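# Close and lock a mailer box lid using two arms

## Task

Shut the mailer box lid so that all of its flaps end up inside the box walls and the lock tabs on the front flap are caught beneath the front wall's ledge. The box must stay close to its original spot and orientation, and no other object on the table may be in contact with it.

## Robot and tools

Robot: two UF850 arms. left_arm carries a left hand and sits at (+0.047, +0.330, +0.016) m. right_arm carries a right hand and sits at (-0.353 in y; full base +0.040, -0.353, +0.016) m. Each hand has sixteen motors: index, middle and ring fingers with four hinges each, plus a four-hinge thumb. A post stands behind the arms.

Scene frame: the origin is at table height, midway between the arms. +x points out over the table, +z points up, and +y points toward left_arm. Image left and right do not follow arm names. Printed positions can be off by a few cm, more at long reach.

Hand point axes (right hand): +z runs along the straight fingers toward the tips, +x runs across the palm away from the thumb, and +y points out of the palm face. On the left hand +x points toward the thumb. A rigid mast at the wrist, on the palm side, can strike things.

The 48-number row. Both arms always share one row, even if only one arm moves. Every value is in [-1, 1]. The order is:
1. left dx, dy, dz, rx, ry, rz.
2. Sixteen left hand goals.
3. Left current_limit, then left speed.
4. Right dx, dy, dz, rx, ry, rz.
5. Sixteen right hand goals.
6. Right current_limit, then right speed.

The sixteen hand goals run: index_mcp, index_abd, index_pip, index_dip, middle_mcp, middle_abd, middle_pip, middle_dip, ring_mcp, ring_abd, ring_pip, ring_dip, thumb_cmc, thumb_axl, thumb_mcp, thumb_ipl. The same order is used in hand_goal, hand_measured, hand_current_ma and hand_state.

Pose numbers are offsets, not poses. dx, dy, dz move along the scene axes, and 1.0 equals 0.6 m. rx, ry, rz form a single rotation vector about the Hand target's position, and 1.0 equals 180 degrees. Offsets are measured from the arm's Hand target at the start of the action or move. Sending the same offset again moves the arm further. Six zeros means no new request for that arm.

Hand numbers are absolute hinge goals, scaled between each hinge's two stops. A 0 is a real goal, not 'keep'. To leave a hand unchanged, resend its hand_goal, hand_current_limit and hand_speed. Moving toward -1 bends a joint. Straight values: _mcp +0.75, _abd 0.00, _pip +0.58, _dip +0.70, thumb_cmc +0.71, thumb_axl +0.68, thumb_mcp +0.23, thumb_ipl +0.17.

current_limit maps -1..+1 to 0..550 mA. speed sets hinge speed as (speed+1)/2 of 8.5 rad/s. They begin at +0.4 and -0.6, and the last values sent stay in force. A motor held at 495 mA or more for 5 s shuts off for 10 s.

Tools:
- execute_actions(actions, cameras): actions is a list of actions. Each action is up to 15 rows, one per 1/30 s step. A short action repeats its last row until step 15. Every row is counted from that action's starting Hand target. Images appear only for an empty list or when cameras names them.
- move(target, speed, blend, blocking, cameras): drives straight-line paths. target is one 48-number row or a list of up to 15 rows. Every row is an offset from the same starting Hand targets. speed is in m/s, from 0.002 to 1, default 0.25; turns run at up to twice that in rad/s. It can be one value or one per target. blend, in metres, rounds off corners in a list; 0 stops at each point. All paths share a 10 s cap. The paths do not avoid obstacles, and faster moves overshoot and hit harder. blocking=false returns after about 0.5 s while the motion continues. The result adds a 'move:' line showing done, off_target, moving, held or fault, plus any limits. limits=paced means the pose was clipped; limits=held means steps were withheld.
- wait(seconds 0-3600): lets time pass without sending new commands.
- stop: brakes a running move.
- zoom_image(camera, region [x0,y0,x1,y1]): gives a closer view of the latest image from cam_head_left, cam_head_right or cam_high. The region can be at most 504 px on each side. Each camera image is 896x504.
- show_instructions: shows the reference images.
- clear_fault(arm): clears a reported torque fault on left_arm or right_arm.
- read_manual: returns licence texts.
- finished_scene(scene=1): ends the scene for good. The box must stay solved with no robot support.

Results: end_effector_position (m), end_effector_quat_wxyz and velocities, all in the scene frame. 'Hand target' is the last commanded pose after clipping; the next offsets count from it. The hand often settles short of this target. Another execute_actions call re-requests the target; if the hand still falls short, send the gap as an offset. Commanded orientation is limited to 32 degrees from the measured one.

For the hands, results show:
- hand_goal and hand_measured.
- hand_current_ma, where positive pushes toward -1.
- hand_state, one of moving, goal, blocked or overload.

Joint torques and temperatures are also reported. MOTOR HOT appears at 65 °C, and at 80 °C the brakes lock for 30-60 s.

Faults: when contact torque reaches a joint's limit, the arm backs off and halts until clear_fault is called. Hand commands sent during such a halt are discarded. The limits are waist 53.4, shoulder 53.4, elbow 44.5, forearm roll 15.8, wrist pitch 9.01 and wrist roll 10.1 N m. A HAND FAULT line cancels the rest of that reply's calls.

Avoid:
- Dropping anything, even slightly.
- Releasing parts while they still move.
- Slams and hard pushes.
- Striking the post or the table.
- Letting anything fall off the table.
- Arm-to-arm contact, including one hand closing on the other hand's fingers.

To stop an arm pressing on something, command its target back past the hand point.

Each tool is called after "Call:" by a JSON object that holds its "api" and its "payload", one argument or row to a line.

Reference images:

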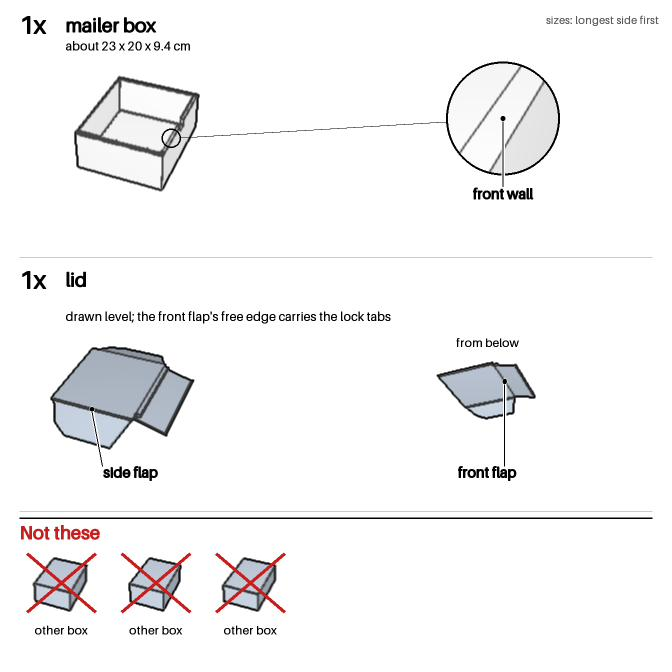

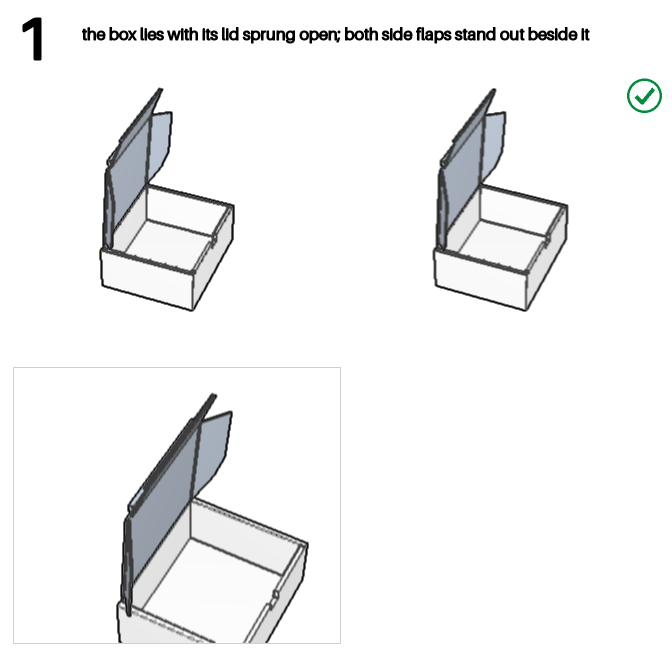

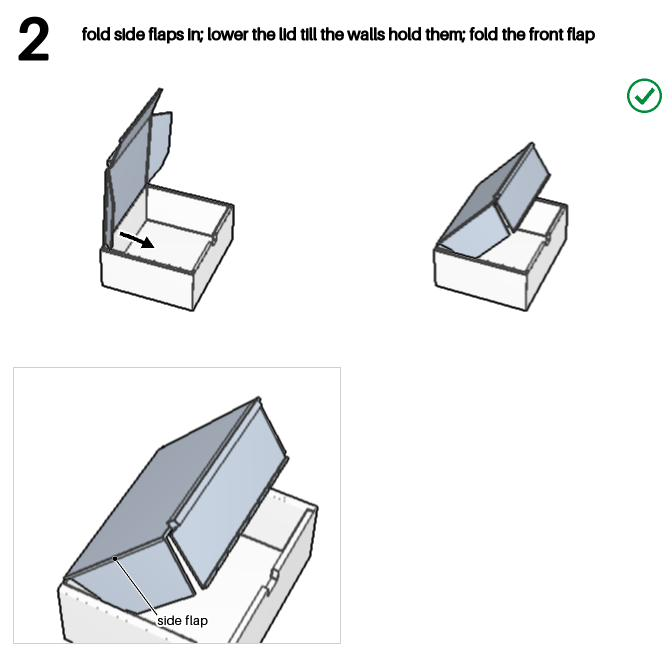

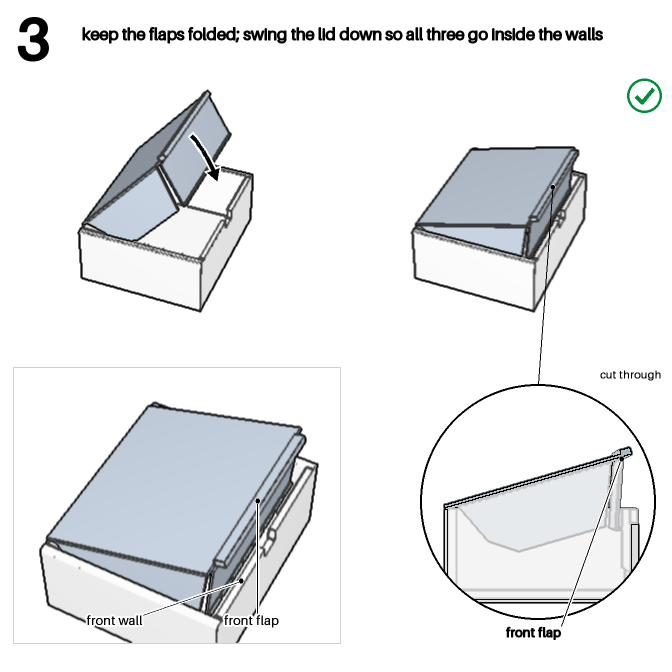

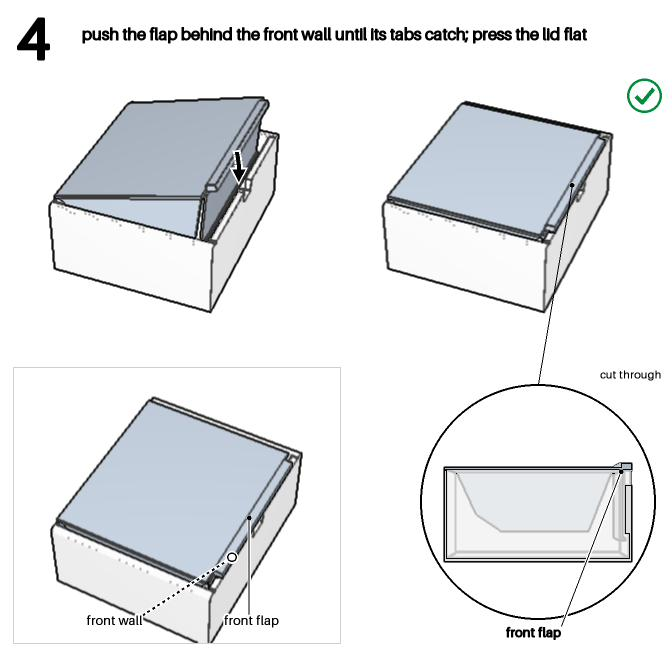

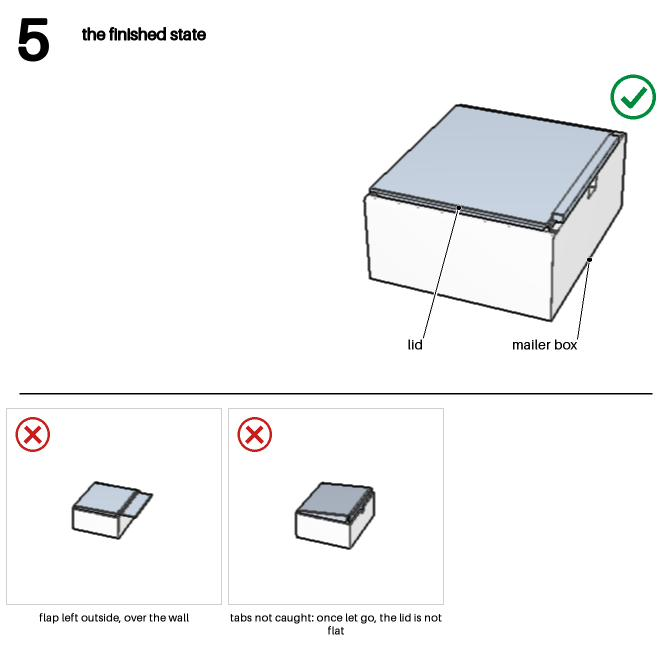

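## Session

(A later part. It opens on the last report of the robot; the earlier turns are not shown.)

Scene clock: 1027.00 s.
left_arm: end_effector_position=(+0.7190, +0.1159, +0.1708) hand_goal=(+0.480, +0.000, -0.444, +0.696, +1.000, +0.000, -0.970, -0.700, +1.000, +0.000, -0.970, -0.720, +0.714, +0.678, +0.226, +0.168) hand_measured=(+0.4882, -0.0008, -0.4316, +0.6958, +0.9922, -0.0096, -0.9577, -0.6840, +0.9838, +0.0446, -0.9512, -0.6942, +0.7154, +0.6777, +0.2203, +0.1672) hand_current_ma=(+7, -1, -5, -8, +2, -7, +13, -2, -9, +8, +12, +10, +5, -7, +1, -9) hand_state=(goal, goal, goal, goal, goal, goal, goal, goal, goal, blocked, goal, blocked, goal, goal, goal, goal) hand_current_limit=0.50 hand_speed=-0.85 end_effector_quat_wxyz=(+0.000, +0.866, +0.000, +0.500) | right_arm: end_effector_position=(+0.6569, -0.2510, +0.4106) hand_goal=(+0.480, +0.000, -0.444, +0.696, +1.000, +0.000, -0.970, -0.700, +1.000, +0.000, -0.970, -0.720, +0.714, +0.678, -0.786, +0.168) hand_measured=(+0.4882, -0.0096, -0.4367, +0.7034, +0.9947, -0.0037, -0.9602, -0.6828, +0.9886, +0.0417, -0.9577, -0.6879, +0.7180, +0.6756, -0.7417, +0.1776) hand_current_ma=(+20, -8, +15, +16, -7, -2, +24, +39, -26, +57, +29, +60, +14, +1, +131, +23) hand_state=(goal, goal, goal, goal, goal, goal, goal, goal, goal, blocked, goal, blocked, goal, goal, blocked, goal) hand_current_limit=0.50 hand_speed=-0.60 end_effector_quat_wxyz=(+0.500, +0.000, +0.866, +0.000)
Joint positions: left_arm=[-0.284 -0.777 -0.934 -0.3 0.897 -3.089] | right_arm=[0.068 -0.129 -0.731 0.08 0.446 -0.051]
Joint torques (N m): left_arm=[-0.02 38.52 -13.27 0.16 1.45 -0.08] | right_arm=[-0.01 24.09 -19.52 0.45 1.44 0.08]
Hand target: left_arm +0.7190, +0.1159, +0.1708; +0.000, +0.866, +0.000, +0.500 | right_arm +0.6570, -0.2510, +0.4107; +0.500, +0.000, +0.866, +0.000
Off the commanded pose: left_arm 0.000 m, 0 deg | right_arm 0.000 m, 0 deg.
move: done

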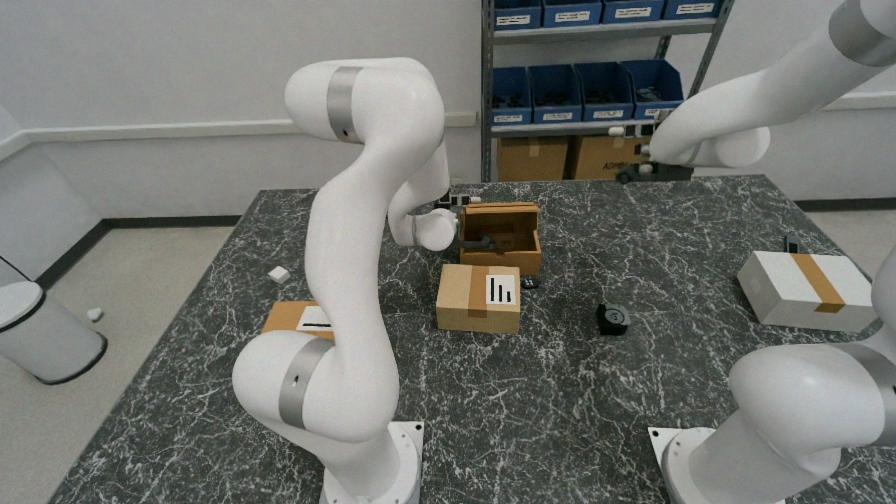

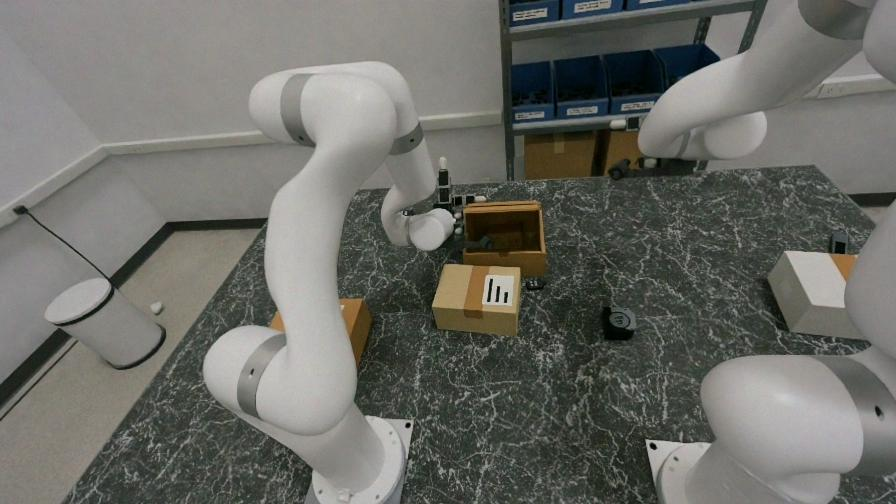

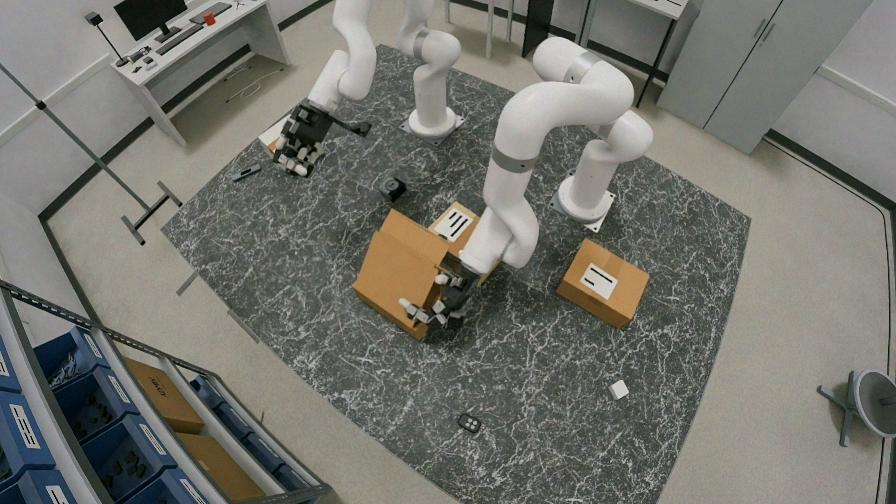

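Call:
{"api": "execute_actions", "payload": {
  "actions": []
}}

Scene clock: 1044.00 s.
left_arm: end_effector_position=(+0.7190, +0.1159, +0.1708) hand_goal=(+0.480, +0.000, -0.444, +0.696, +1.000, +0.000, -0.970, -0.700, +1.000, +0.000, -0.970, -0.720, +0.714, +0.678, +0.226, +0.168) hand_measured=(+0.4882, -0.0008, -0.4303, +0.6958, +0.9922, -0.0110, -0.9577, -0.6840, +0.9838, +0.0446, -0.9512, -0.6929, +0.7154, +0.6777, +0.2203, +0.1672) hand_current_ma=(+4, -3, -7, -8, +1, -9, +10, +0, -4, +12, +10, +11, +10, -5, +3, -10) hand_state=(goal, goal, goal, goal, goal, goal, goal, goal, goal, blocked, goal, blocked, goal, goal, goal, goal) hand_current_limit=0.50 hand_speed=-0.85 end_effector_quat_wxyz=(+0.000, +0.866, +0.000, +0.500) | right_arm: end_effector_position=(+0.6570, -0.2510, +0.4107) hand_goal=(+0.480, +0.000, -0.444, +0.696, +1.000, +0.000, -0.970, -0.700, +1.000, +0.000, -0.970, -0.720, +0.714, +0.678, -0.786, +0.168) hand_measured=(+0.4894, -0.0110, -0.4354, +0.7022, +0.9947, -0.0023, -0.9602, -0.6815, +0.9886, +0.0417, -0.9564, -0.6879, +0.7180, +0.6756, -0.7407, +0.1786) hand_current_ma=(+19, -5, +10, +8, -10, +1, +27, +45, -28, +57, +27, +56, +7, -2, +124, +30) hand_state=(goal, goal, goal, goal, goal, goal, goal, goal, goal, blocked, goal, blocked, goal, goal, blocked, goal) hand_current_limit=0.50 hand_speed=-0.60 end_effector_quat_wxyz=(+0.500, +0.000, +0.866, +0.000)
Joint positions: left_arm=[-0.284 -0.777 -0.934 -0.3 0.897 -3.089] | right_arm=[0.068 -0.129 -0.731 0.08 0.446 -0.051]
Joint velocities: within noise
Joint torques (N m): left_arm=[-0.02 38.52 -13.27 0.16 1.45 -0.08] | right_arm=[-0.01 24.09 -19.52 0.45 1.44 0.08]
Motor temperatures (°C): left_arm=[27 28 30 30 30 37] | right_arm=[29 28 30 28 34 36]
Hand target: left_arm +0.7190, +0.1159, +0.1708; +0.000, +0.866, +0.000, +0.500 | right_arm +0.6570, -0.2510, +0.4107; +0.500, +0.000, +0.866, +0.000
Off the commanded pose: left_arm 0.000 m, 0 deg | right_arm 0.000 m, 0 deg.

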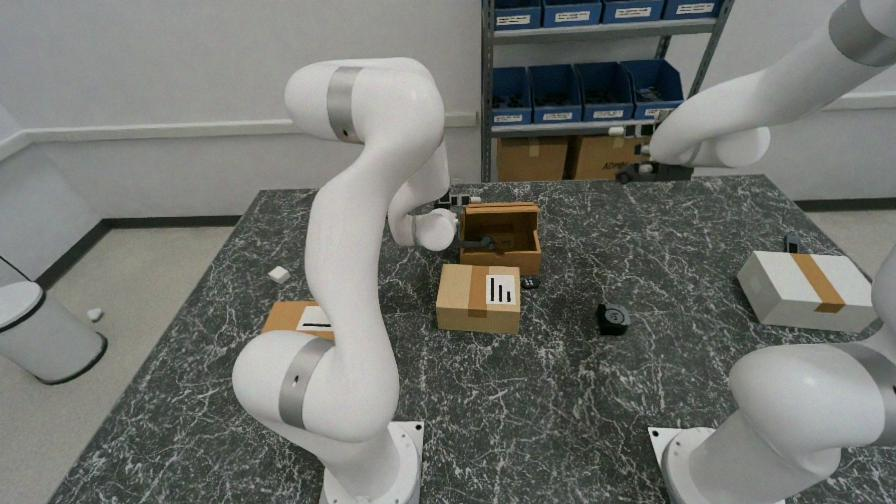

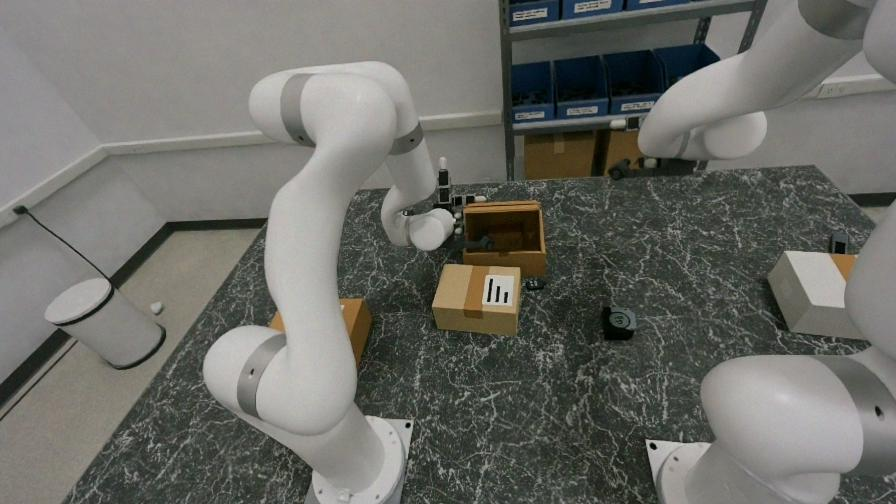

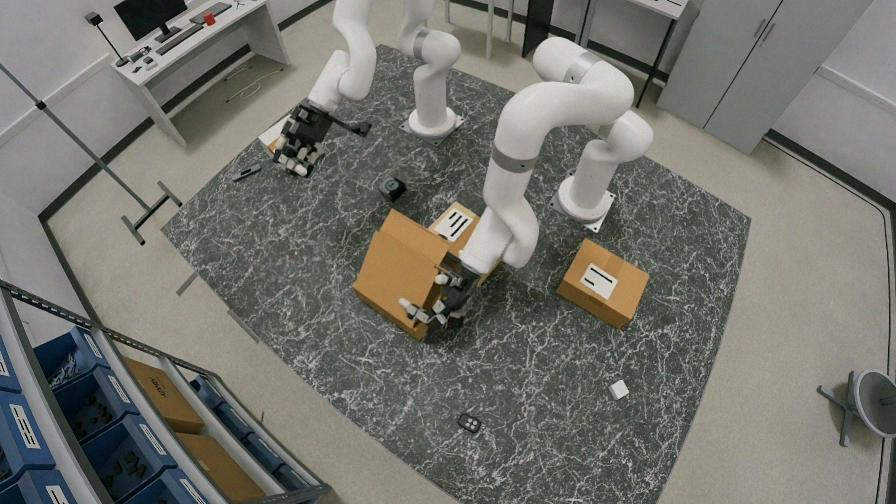

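Call:
{"api": "zoom_image", "payload": {
  "camera": "cam_head_left",
  "region": [410, 170, 580, 300]
}}

Call:
{"api": "zoom_image", "payload": {
  "camera": "cam_high",
  "region": [340, 190, 520, 350]
}}

Scaled by 2.965 from the camera's image (finer frame: 1280x720).

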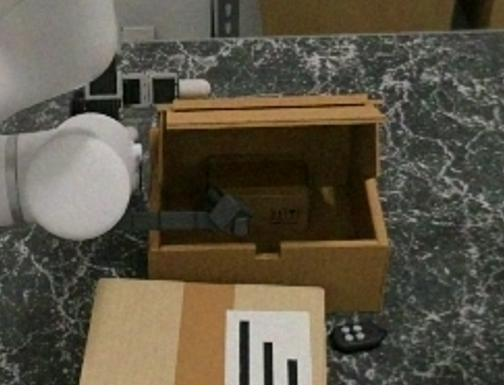

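Scaled by 2.800 from the camera's image (finer frame: 1280x720).

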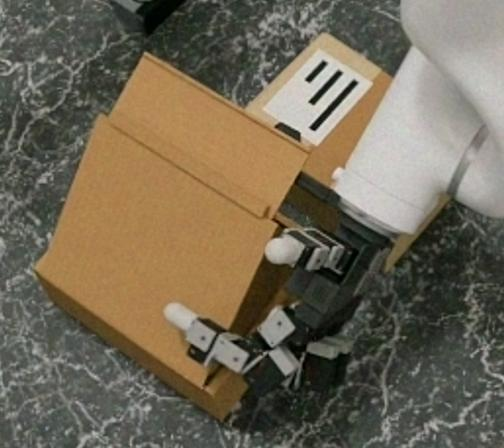

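Call:
{"api": "move", "payload": {
  "target": [
    [0,0.2,0,0,0,0,0.480,0,-0.444,0.696,1,0,-0.97,-0.70,1,0,-0.97,-0.72,0.714,0.678,0.226,0.168,0.5,-0.6, 0,0,0,0,0,0,0.480,0,-0.444,0.696,1,0,-0.97,-0.70,1,0,-0.97,-0.72,0.714,0.678,-0.786,0.168,0.5,-0.6],
    [0.05,0.2,0.08,0,0.333,0,0.480,0,-0.444,0.696,1,0,-0.97,-0.70,1,0,-0.97,-0.72,0.714,0.678,0.226,0.168,0.5,-0.6, 0,0,0,0,0,0,0.480,0,-0.444,0.696,1,0,-0.97,-0.70,1,0,-0.97,-0.72,0.714,0.678,-0.786,0.168,0.5,-0.6]
  ],
  "speed": 0.12,
  "blend": [0.01,0],
  "cameras": ["cam_head_left","cam_high"]
}}

Scene clock: 1105.80 s.
left_arm: end_effector_position=(+0.7490, +0.2359, +0.2188) hand_goal=(+0.480, +0.000, -0.444, +0.696, +1.000, +0.000, -0.970, -0.700, +1.000, +0.000, -0.970, -0.720, +0.714, +0.678, +0.226, +0.168) hand_measured=(+0.4882, -0.0008, -0.4316, +0.6958, +0.9910, -0.0096, -0.9577, -0.6840, +0.9850, +0.0446, -0.9512, -0.6942, +0.7154, +0.6777, +0.2203, +0.1681) hand_current_ma=(+8, -4, -5, -8, +3, -6, +9, -3, -5, +10, +7, +10, +5, -11, +5, -8) hand_state=(goal, goal, goal, goal, goal, goal, goal, goal, goal, blocked, goal, blocked, goal, goal, goal, goal) hand_current_limit=0.50 hand_speed=-0.60 end_effector_quat_wxyz=(+0.000, +1.000, +0.000, +0.000) | right_arm: end_effector_position=(+0.6570, -0.2510, +0.4107) hand_goal=(+0.480, +0.000, -0.444, +0.696, +1.000, +0.000, -0.970, -0.700, +1.000, +0.000, -0.970, -0.720, +0.714, +0.678, -0.786, +0.168) hand_measured=(+0.4894, -0.0096, -0.4367, +0.7022, +0.9935, -0.0037, -0.9589, -0.6828, +0.9898, +0.0402, -0.9564, -0.6879, +0.7180, +0.6746, -0.7417, +0.1776) hand_current_ma=(+21, -5, +10, +12, -8, -3, +21, +43, -33, +61, +36, +58, +10, -3, +127, +27) hand_state=(goal, goal, goal, goal, goal, goal, goal, goal, goal, blocked, goal, blocked, goal, goal, blocked, goal) hand_current_limit=0.50 hand_speed=-0.60 end_effector_quat_wxyz=(+0.500, +0.000, +0.866, +0.000)
Joint positions: left_arm=[-0.029 -0.804 -1.547 0.001 -0.742 -3.157] | right_arm=[0.068 -0.129 -0.731 0.08 0.446 -0.051]
Joint torques (N m): left_arm=[-0.02 28.07 -19.61 0.48 0.07 0] | right_arm=[-0.01 24.09 -19.52 0.45 1.44 0.08]
Hand target: left_arm +0.7490, +0.2359, +0.2188; +0.000, +1.000, +0.000, +0.000 | right_arm +0.6570, -0.2510, +0.4107; +0.500, +0.000, +0.866, +0.000
Off the commanded pose: left_arm 0.000 m, 0 deg | right_arm 0.000 m, 0 deg.
move: done; blend cut to 0 m at target 1

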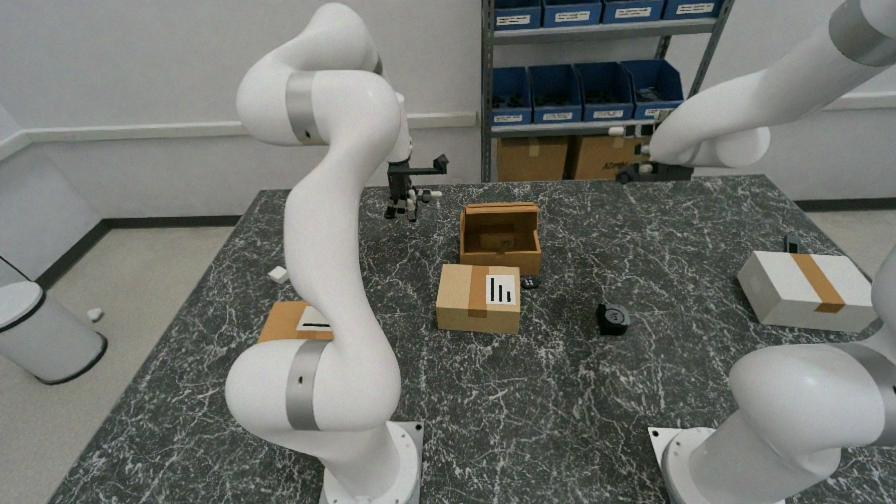

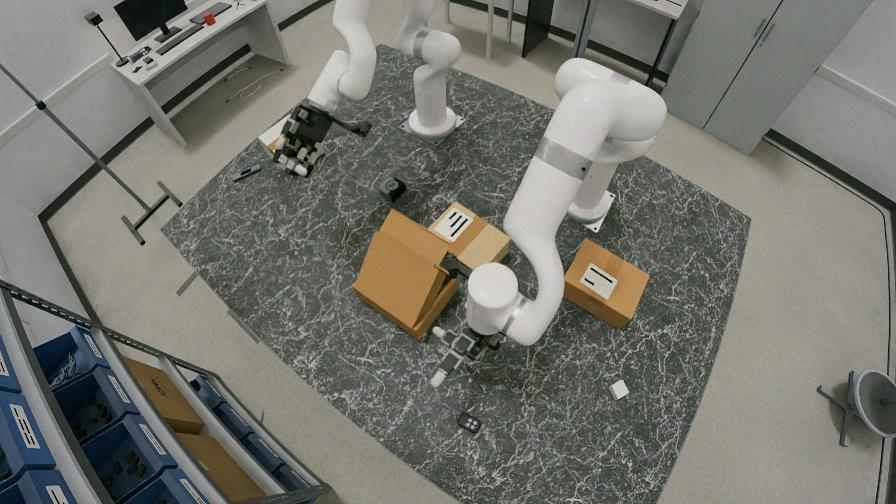

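Call:
{"api": "zoom_image", "payload": {
  "camera": "cam_head_left",
  "region": [430, 180, 570, 300]
}}

Call:
{"api": "zoom_image", "payload": {
  "camera": "cam_high",
  "region": [340, 190, 520, 350]
}}

Scaled by 3.600 from the camera's image (finer frame: 1280x720).

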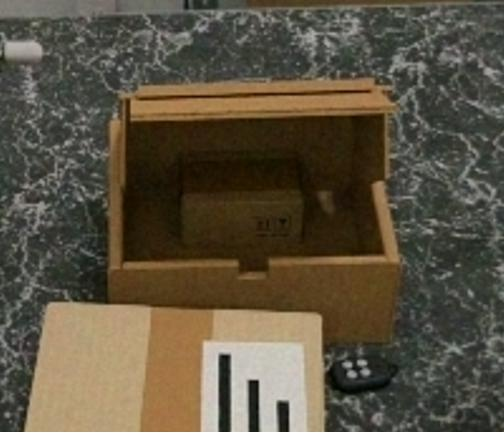

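Scaled by 2.800 from the camera's image (finer frame: 1280x720).

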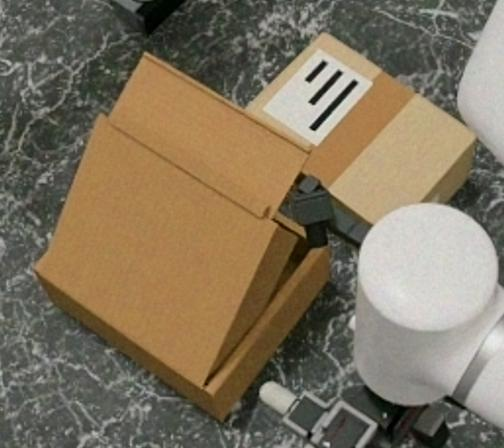

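Call:
{"api": "move", "payload": {
  "target": [
    [0,0,0,0,0,0,0.068,0,-0.007,0.696,1,0,-0.97,-0.70,1,0,-0.97,-0.72,0.714,0.678,0.226,0.168,0.5,-0.6, 0,0,0,0,0,0,0.480,0,-0.444,0.696,1,0,-0.97,-0.70,1,0,-0.97,-0.72,0.714,0.678,-0.786,0.168,0.5,-0.6],
    [-0.0233,-0.16,0.002,0,0,0,0.068,0,-0.007,0.696,1,0,-0.97,-0.70,1,0,-0.97,-0.72,0.714,0.678,0.226,0.168,0.5,-0.6, 0,0,0,0,0,0,0.480,0,-0.444,0.696,1,0,-0.97,-0.70,1,0,-0.97,-0.72,0.714,0.678,-0.786,0.168,0.5,-0.6],
    [-0.0517,-0.16,-0.0363,0,0,0,0.068,0,-0.007,0.696,1,0,-0.97,-0.70,1,0,-0.97,-0.72,0.714,0.678,0.226,0.168,0.5,-0.6, 0,0,0,0,0,0,0.480,0,-0.444,0.696,1,0,-0.97,-0.70,1,0,-0.97,-0.72,0.714,0.678,-0.786,0.168,0.5,-0.6]
  ],
  "speed": [0.1,0.1,0.05],
  "blend": [0,0.01,0],
  "cameras": ["cam_head_left","cam_high"]
}}

Call:
{"api": "zoom_image", "payload": {
  "camera": "cam_head_left",
  "region": [430, 160, 570, 300]
}}

Call:
{"api": "zoom_image", "payload": {
  "camera": "cam_high",
  "region": [340, 190, 520, 350]
}}

Scene clock: 1154.33 s.
left_arm: end_effector_position=(+0.7180, +0.1399, +0.1970) hand_goal=(+0.068, +0.000, -0.006, +0.696, +1.000, +0.000, -0.970, -0.700, +1.000, +0.000, -0.970, -0.720, +0.714, +0.678, +0.226, +0.168) hand_measured=(+0.0625, +0.0109, -0.0107, +0.6958, +0.9922, -0.0096, -0.9577, -0.6840, +0.9850, +0.0461, -0.9512, -0.6942, +0.7079, +0.6767, +0.2203, +0.1672) hand_current_ma=(+8, -6, -6, -2, +2, -9, +9, -5, -5, +8, +9, +8, +6, -10, -1, -8) hand_state=(goal, goal, goal, goal, goal, goal, goal, goal, goal, blocked, goal, blocked, goal, goal, goal, goal) hand_current_limit=0.50 hand_speed=-0.60 end_effector_quat_wxyz=(+0.000, +1.000, +0.000, +0.000) | right_arm: end_effector_position=(+0.6570, -0.2510, +0.4107) hand_goal=(+0.480, +0.000, -0.444, +0.696, +1.000, +0.000, -0.970, -0.700, +1.000, +0.000, -0.970, -0.720, +0.714, +0.678, -0.786, +0.168) hand_measured=(+0.4882, -0.0096, -0.4354, +0.7034, +0.9947, -0.0037, -0.9589, -0.6828, +0.9874, +0.0417, -0.9564, -0.6866, +0.7192, +0.6746, -0.7417, +0.1767) hand_current_ma=(+18, -10, +13, +13, -12, -7, +24, +41, -32, +62, +33, +56, +13, +0, +129, +28) hand_state=(goal, goal, goal, goal, goal, goal, goal, goal, goal, blocked, goal, blocked, goal, goal, blocked, goal) hand_current_limit=0.50 hand_speed=-0.60 end_effector_quat_wxyz=(+0.500, +0.000, +0.866, +0.000)
Joint positions: left_arm=[-0.177 -0.781 -1.453 0.001 -0.671 -3.305] | right_arm=[0.068 -0.129 -0.731 0.08 0.446 -0.051]
Joint torques (N m): left_arm=[-0.02 44.36 -19 0.43 0.05 0] | right_arm=[-0.01 24.09 -19.52 0.45 1.44 0.08]
Hand target: left_arm +0.7180, +0.1399, +0.1970; +0.000, +1.000, +0.000, +0.000 | right_arm +0.6570, -0.2510, +0.4107; +0.500, +0.000, +0.866, +0.000
Off the commanded pose: left_arm 0.000 m, 0 deg | right_arm 0.000 m, 0 deg.
move: done

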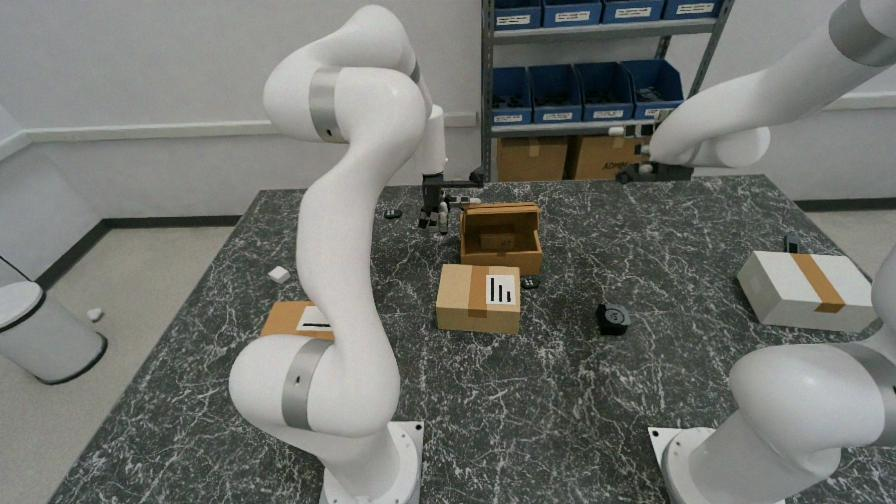

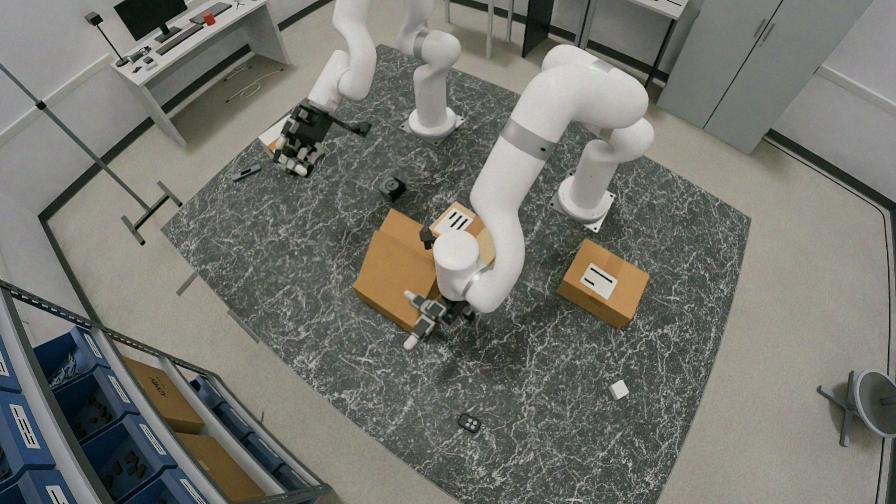

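Scaled by 3.600 from the camera's image (finer frame: 1280x720).

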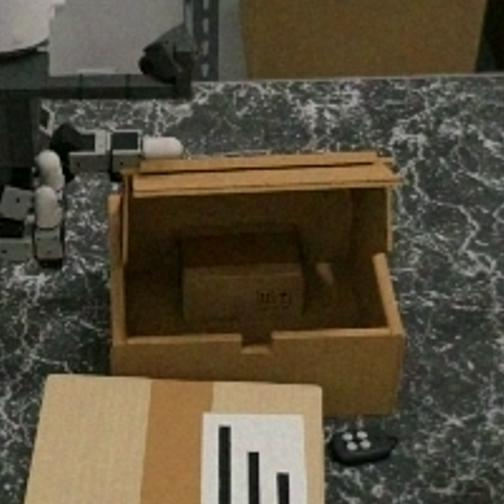

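Scaled by 2.800 from the camera's image (finer frame: 1280x720).

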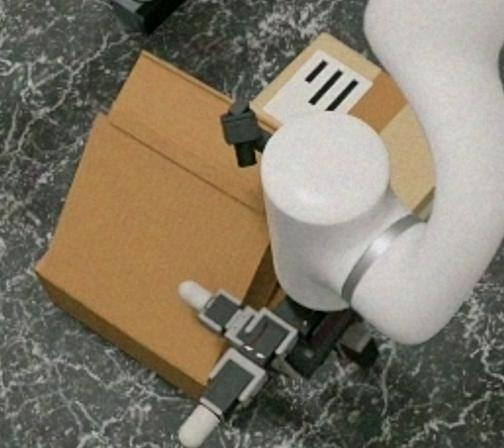

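Call:
{"api": "move", "payload": {
  "target": [
    [0,0,0,0,0,0,0.068,0,-0.007,0.696,1,0,-0.97,-0.70,1,0,-0.97,-0.72,0.714,0.678,0.226,0.168,0.5,-0.6, -0.3617,0.1,0.05,-0.398,0.0654,0.3053,0.754,0,0.577,0.696,0.754,0,0.577,0.696,0.754,0,0.577,0.696,0.714,0.678,-0.786,0.168,0.5,-0.6]
  ],
  "speed": 0.2,
  "cameras": ["cam_head_left","cam_high"]
}}

Scene clock: 1167.37 s.
left_arm: end_effector_position=(+0.7180, +0.1399, +0.1970) hand_goal=(+0.068, +0.000, -0.006, +0.696, +1.000, +0.000, -0.970, -0.700, +1.000, +0.000, -0.970, -0.720, +0.714, +0.678, +0.226, +0.168) hand_measured=(+0.0625, +0.0109, -0.0107, +0.6958, +0.9922, -0.0096, -0.9577, -0.6840, +0.9850, +0.0461, -0.9512, -0.6942, +0.7079, +0.6767, +0.2203, +0.1672) hand_current_ma=(+7, -7, -8, -7, +8, -9, +6, -1, -6, +11, +10, +13, +4, -11, +6, -7) hand_state=(goal, goal, goal, goal, goal, goal, goal, goal, goal, blocked, goal, blocked, goal, goal, goal, goal) hand_current_limit=0.50 hand_speed=-0.60 end_effector_quat_wxyz=(+0.000, +1.000, +0.000, +0.000) | right_arm: end_effector_position=(+0.4399, -0.1910, +0.4407) hand_goal=(+0.754, +0.000, +0.578, +0.696, +0.754, +0.000, +0.578, +0.696, +0.754, +0.000, +0.578, +0.696, +0.714, +0.678, -0.786, +0.168) hand_measured=(+0.7450, -0.0081, +0.5782, +0.7009, +0.7426, -0.0023, +0.5757, +0.6958, +0.7438, +0.0007, +0.5770, +0.6958, +0.7129, +0.6714, -0.7407, +0.1786) hand_current_ma=(-17, -12, -1, +6, -27, -2, +3, +3, -29, +7, +1, -5, +0, -14, +127, +28) hand_state=(goal, goal, goal, goal, goal, goal, goal, goal, goal, goal, goal, goal, goal, goal, blocked, goal) hand_current_limit=0.50 hand_speed=-0.60 end_effector_quat_wxyz=(-0.271, +0.654, -0.653, +0.270)
Joint positions: left_arm=[-0.177 -0.781 -1.452 0.001 -0.671 -3.305] | right_arm=[0.456 0.276 -0.736 -0.849 -0.401 -0.451]
Joint torques (N m): left_arm=[-0.02 44.36 -19 0.43 0.05 0] | right_arm=[-0.01 11.66 -21.3 0.05 0.52 0.02]
Hand target: left_arm +0.7180, +0.1399, +0.1970; +0.000, +1.000, +0.000, +0.000 | right_arm +0.4399, -0.1910, +0.4407; -0.271, +0.654, -0.653, +0.270
Off the commanded pose: left_arm 0.000 m, 0 deg | right_arm 0.000 m, 0 deg.
move: done

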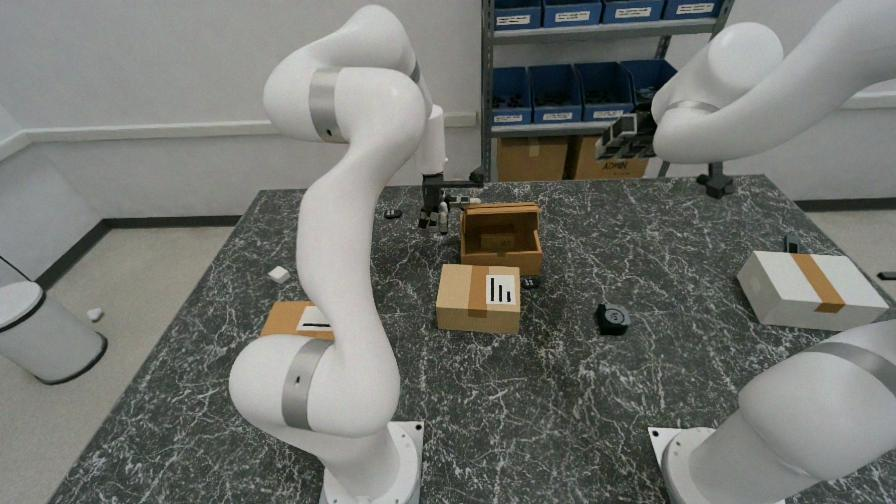

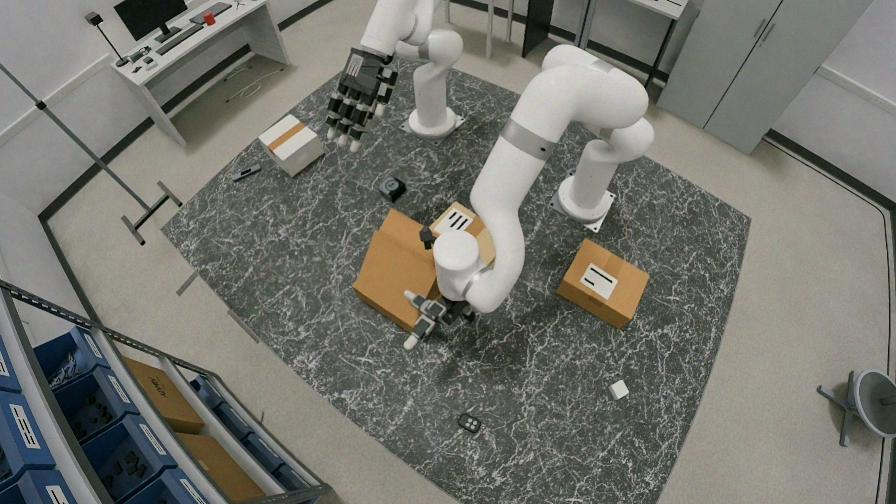

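Call:
{"api": "move", "payload": {
  "target": [
    [0,0,0,0,0,0,0.068,0,-0.007,0.696,1,0,-0.97,-0.70,1,0,-0.97,-0.72,0.714,0.678,0.226,0.168,0.5,-0.6, 0.0167,0.4017,-0.1833,0,0,0,0.754,0,0.577,0.696,0.754,0,0.577,0.696,0.754,0,0.577,0.696,0.714,0.678,-0.786,0.168,0.5,-0.6]
  ],
  "speed": 0.15,
  "cameras": ["cam_head_left","cam_head_right","cam_high"]
}}

Call:
{"api": "zoom_image", "payload": {
  "camera": "cam_head_left",
  "region": [430, 160, 570, 300]
}}

Call:
{"api": "zoom_image", "payload": {
  "camera": "cam_high",
  "region": [340, 190, 520, 350]
}}

Scene clock: 1176.10 s.
left_arm: end_effector_position=(+0.7180, +0.1399, +0.1970) hand_goal=(+0.068, +0.000, -0.006, +0.696, +1.000, +0.000, -0.970, -0.700, +1.000, +0.000, -0.970, -0.720, +0.714, +0.678, +0.226, +0.168) hand_measured=(+0.0625, +0.0109, -0.0107, +0.6958, +0.9922, -0.0110, -0.9577, -0.6853, +0.9850, +0.0446, -0.9512, -0.6942, +0.7079, +0.6777, +0.2203, +0.1681) hand_current_ma=(+3, +1, -5, -6, +7, -7, +10, -2, -6, +3, +8, +13, +4, -5, +2, -7) hand_state=(goal, goal, goal, goal, goal, goal, goal, goal, goal, blocked, goal, blocked, goal, goal, goal, goal) hand_current_limit=0.50 hand_speed=-0.60 end_effector_quat_wxyz=(+0.000, +1.000, +0.000, +0.000) | right_arm: end_effector_position=(+0.4499, +0.0500, +0.3307) hand_goal=(+0.754, +0.000, +0.578, +0.696, +0.754, +0.000, +0.578, +0.696, +0.754, +0.000, +0.578, +0.696, +0.714, +0.678, -0.786, +0.168) hand_measured=(+0.7438, +0.0007, +0.5770, +0.7009, +0.7426, +0.0065, +0.5757, +0.6958, +0.7414, +0.0065, +0.5757, +0.6958, +0.7117, +0.6704, -0.7417, +0.1776) hand_current_ma=(-20, +0, -2, +15, -18, +8, -2, +5, -25, +16, +3, -6, +0, -10, +122, +22) hand_state=(goal, goal, goal, goal, goal, goal, goal, goal, goal, goal, goal, goal, goal, goal, blocked, goal) hand_current_limit=0.50 hand_speed=-0.60 end_effector_quat_wxyz=(-0.271, +0.654, -0.653, +0.270)
Joint positions: left_arm=[-0.177 -0.781 -1.452 0.001 -0.671 -3.305] | right_arm=[0.907 -0.245 -0.988 -1.307 -0.599 0.391]
Joint torques (N m): left_arm=[-0.02 44.36 -19 0.43 0.05 0] | right_arm=[-0.01 28.08 -19.47 -0.44 -0.41 0.02]
Hand target: left_arm +0.7180, +0.1399, +0.1970; +0.000, +1.000, +0.000, +0.000 | right_arm +0.4500, +0.0500, +0.3307; -0.271, +0.654, -0.653, +0.270
Off the commanded pose: left_arm 0.000 m, 0 deg | right_arm 0.000 m, 0 deg.
move: done

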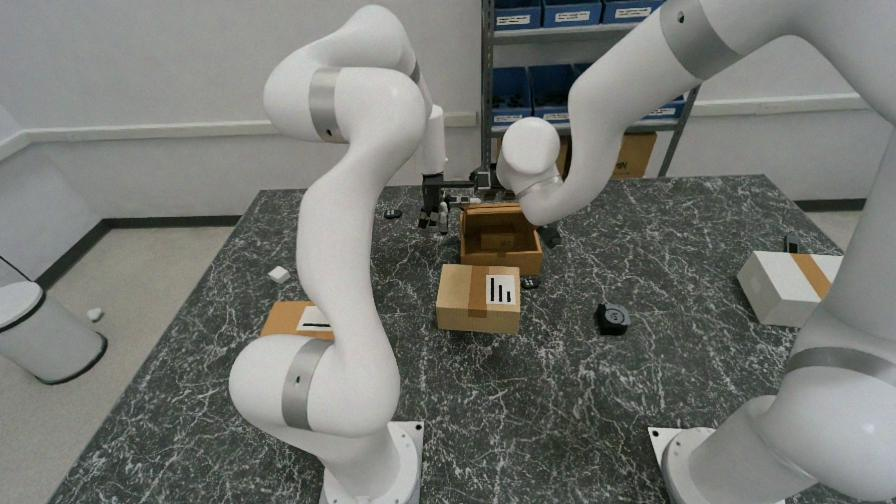

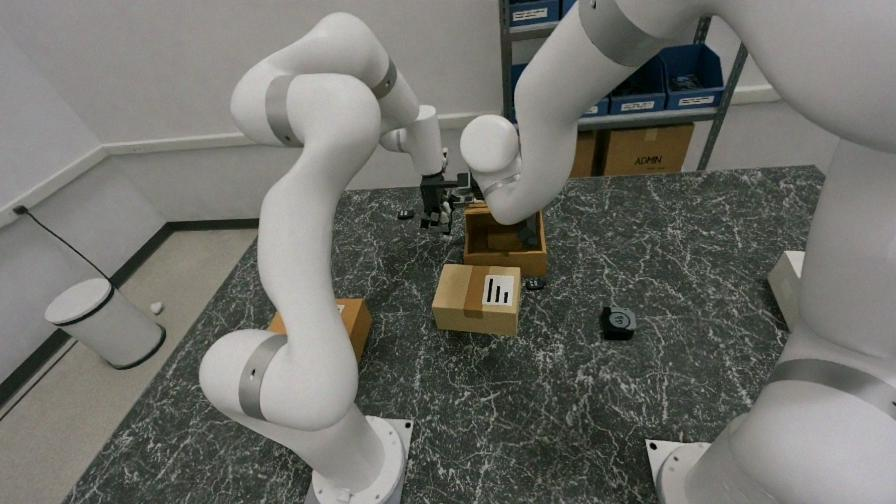

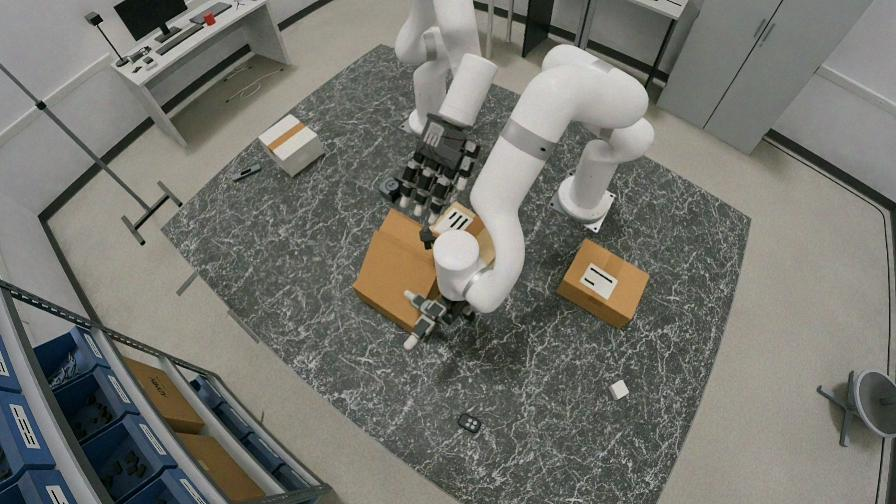

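Scaled by 3.600 from the camera's image (finer frame: 1280x720).

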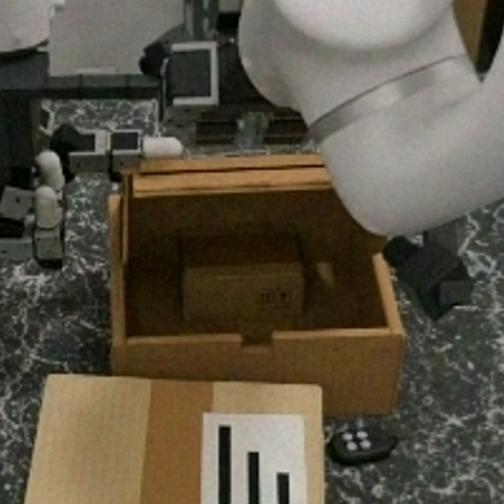

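Scaled by 2.800 from the camera's image (finer frame: 1280x720).

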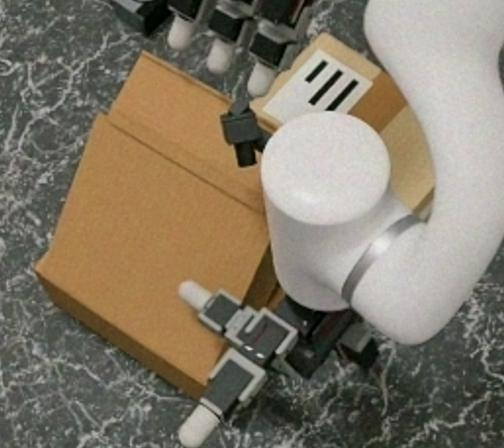

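Call:
{"api": "move", "payload": {
  "target": [
    [0,0,0,0,0,0,0.068,0,-0.007,0.696,1,0,-0.97,-0.70,1,0,-0.97,-0.72,0.714,0.678,0.226,0.168,0.5,-0.6, 0.0278,0.0167,-0.0628,0,0,0,0.754,0,0.577,0.696,0.754,0,0.577,0.696,0.754,0,0.577,0.696,0.714,0.678,-0.786,0.168,0.5,-0.6]
  ],
  "speed": 0.05,
  "cameras": ["cam_head_left","cam_high"]
}}

Call:
{"api": "zoom_image", "payload": {
  "camera": "cam_head_left",
  "region": [430, 160, 570, 300]
}}

Call:
{"api": "zoom_image", "payload": {
  "camera": "cam_high",
  "region": [340, 190, 520, 350]
}}

Scene clock: 1192.93 s.
left_arm: end_effector_position=(+0.7180, +0.1399, +0.1970) hand_goal=(+0.068, +0.000, -0.006, +0.696, +1.000, +0.000, -0.970, -0.700, +1.000, +0.000, -0.970, -0.720, +0.714, +0.678, +0.226, +0.168) hand_measured=(+0.0625, +0.0109, -0.0107, +0.6958, +0.9910, -0.0096, -0.9577, -0.6840, +0.9850, +0.0461, -0.9512, -0.6942, +0.7079, +0.6777, +0.2203, +0.1672) hand_current_ma=(+4, +1, -9, -9, +4, -9, +9, +0, -2, +9, +14, +12, +4, -9, -1, -9) hand_state=(goal, goal, goal, goal, goal, goal, goal, goal, goal, blocked, goal, blocked, goal, goal, goal, goal) hand_current_limit=0.50 hand_speed=-0.60 end_effector_quat_wxyz=(+0.000, +1.000, +0.000, +0.000) | right_arm: end_effector_position=(+0.4666, +0.0600, +0.2930) hand_goal=(+0.754, +0.000, +0.578, +0.696, +0.754, +0.000, +0.578, +0.696, +0.754, +0.000, +0.578, +0.696, +0.714, +0.678, -0.786, +0.168) hand_measured=(+0.7438, +0.0007, +0.5770, +0.7034, +0.7414, +0.0080, +0.5770, +0.6945, +0.7426, +0.0065, +0.5757, +0.6971, +0.7129, +0.6714, -0.7427, +0.1776) hand_current_ma=(-19, +4, -1, +6, -23, +5, -4, +6, -30, +11, -5, -8, +0, -8, +121, +26) hand_state=(goal, goal, goal, goal, goal, goal, goal, goal, goal, goal, goal, goal, goal, goal, blocked, goal) hand_current_limit=0.50 hand_speed=-0.60 end_effector_quat_wxyz=(-0.271, +0.654, -0.653, +0.270)
Joint positions: left_arm=[-0.177 -0.781 -1.452 0.001 -0.671 -3.305] | right_arm=[0.894 -0.336 -1.01 -1.417 -0.577 0.512]
Joint torques (N m): left_arm=[-0.02 44.36 -19 0.43 0.05 0] | right_arm=[-0.01 30.58 -18.85 -0.45 -0.54 2.53]
Hand target: left_arm +0.7180, +0.1399, +0.1970; +0.000, +1.000, +0.000, +0.000 | right_arm +0.4666, +0.0600, +0.2930; -0.271, +0.654, -0.653, +0.270
Off the commanded pose: left_arm 0.000 m, 0 deg | right_arm 0.000 m, 0 deg.
move: done

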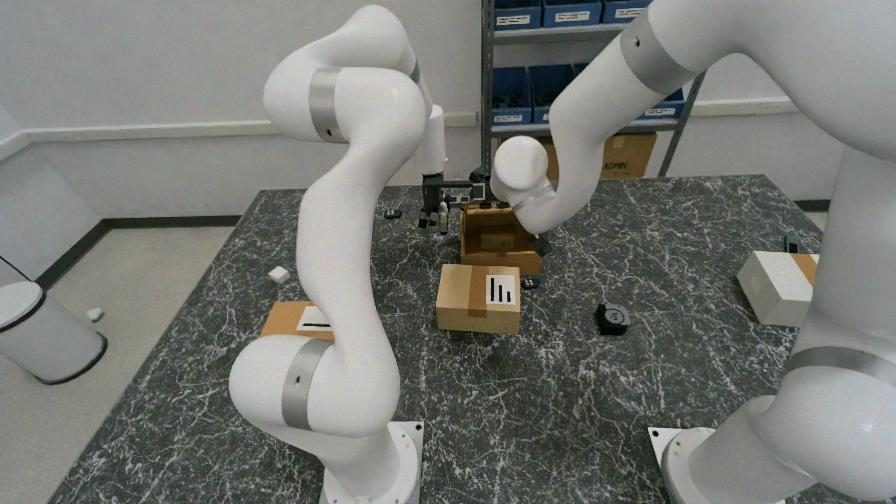

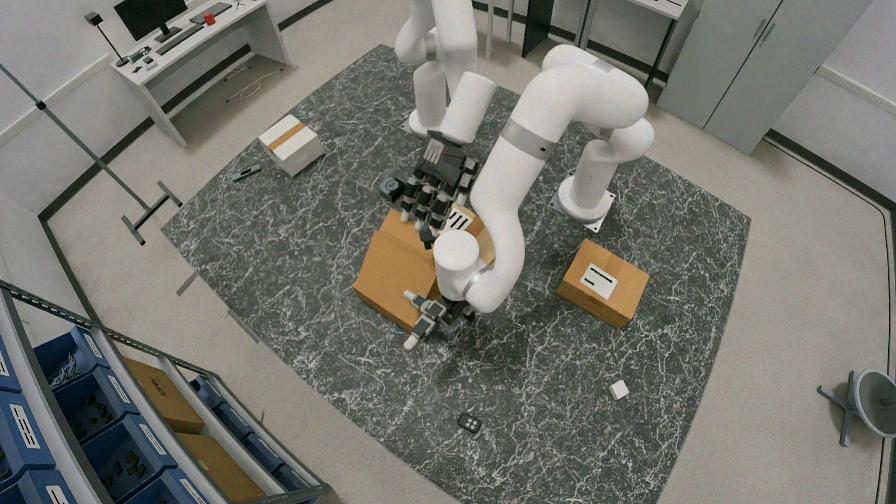

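Scaled by 3.600 from the camera's image (finer frame: 1280x720).

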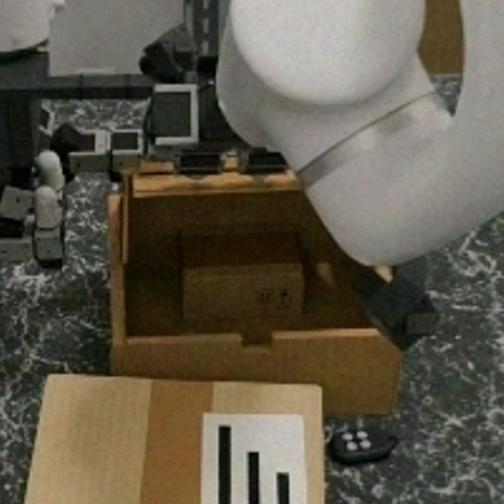

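Scaled by 2.800 from the camera's image (finer frame: 1280x720).

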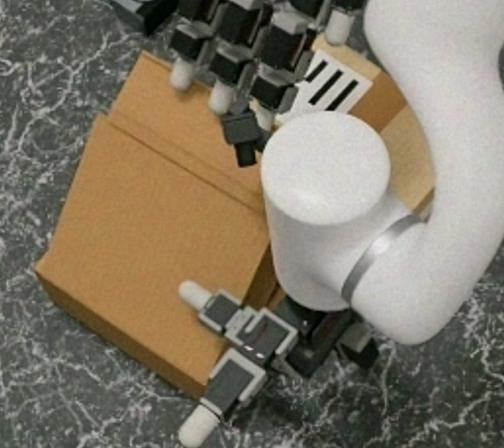

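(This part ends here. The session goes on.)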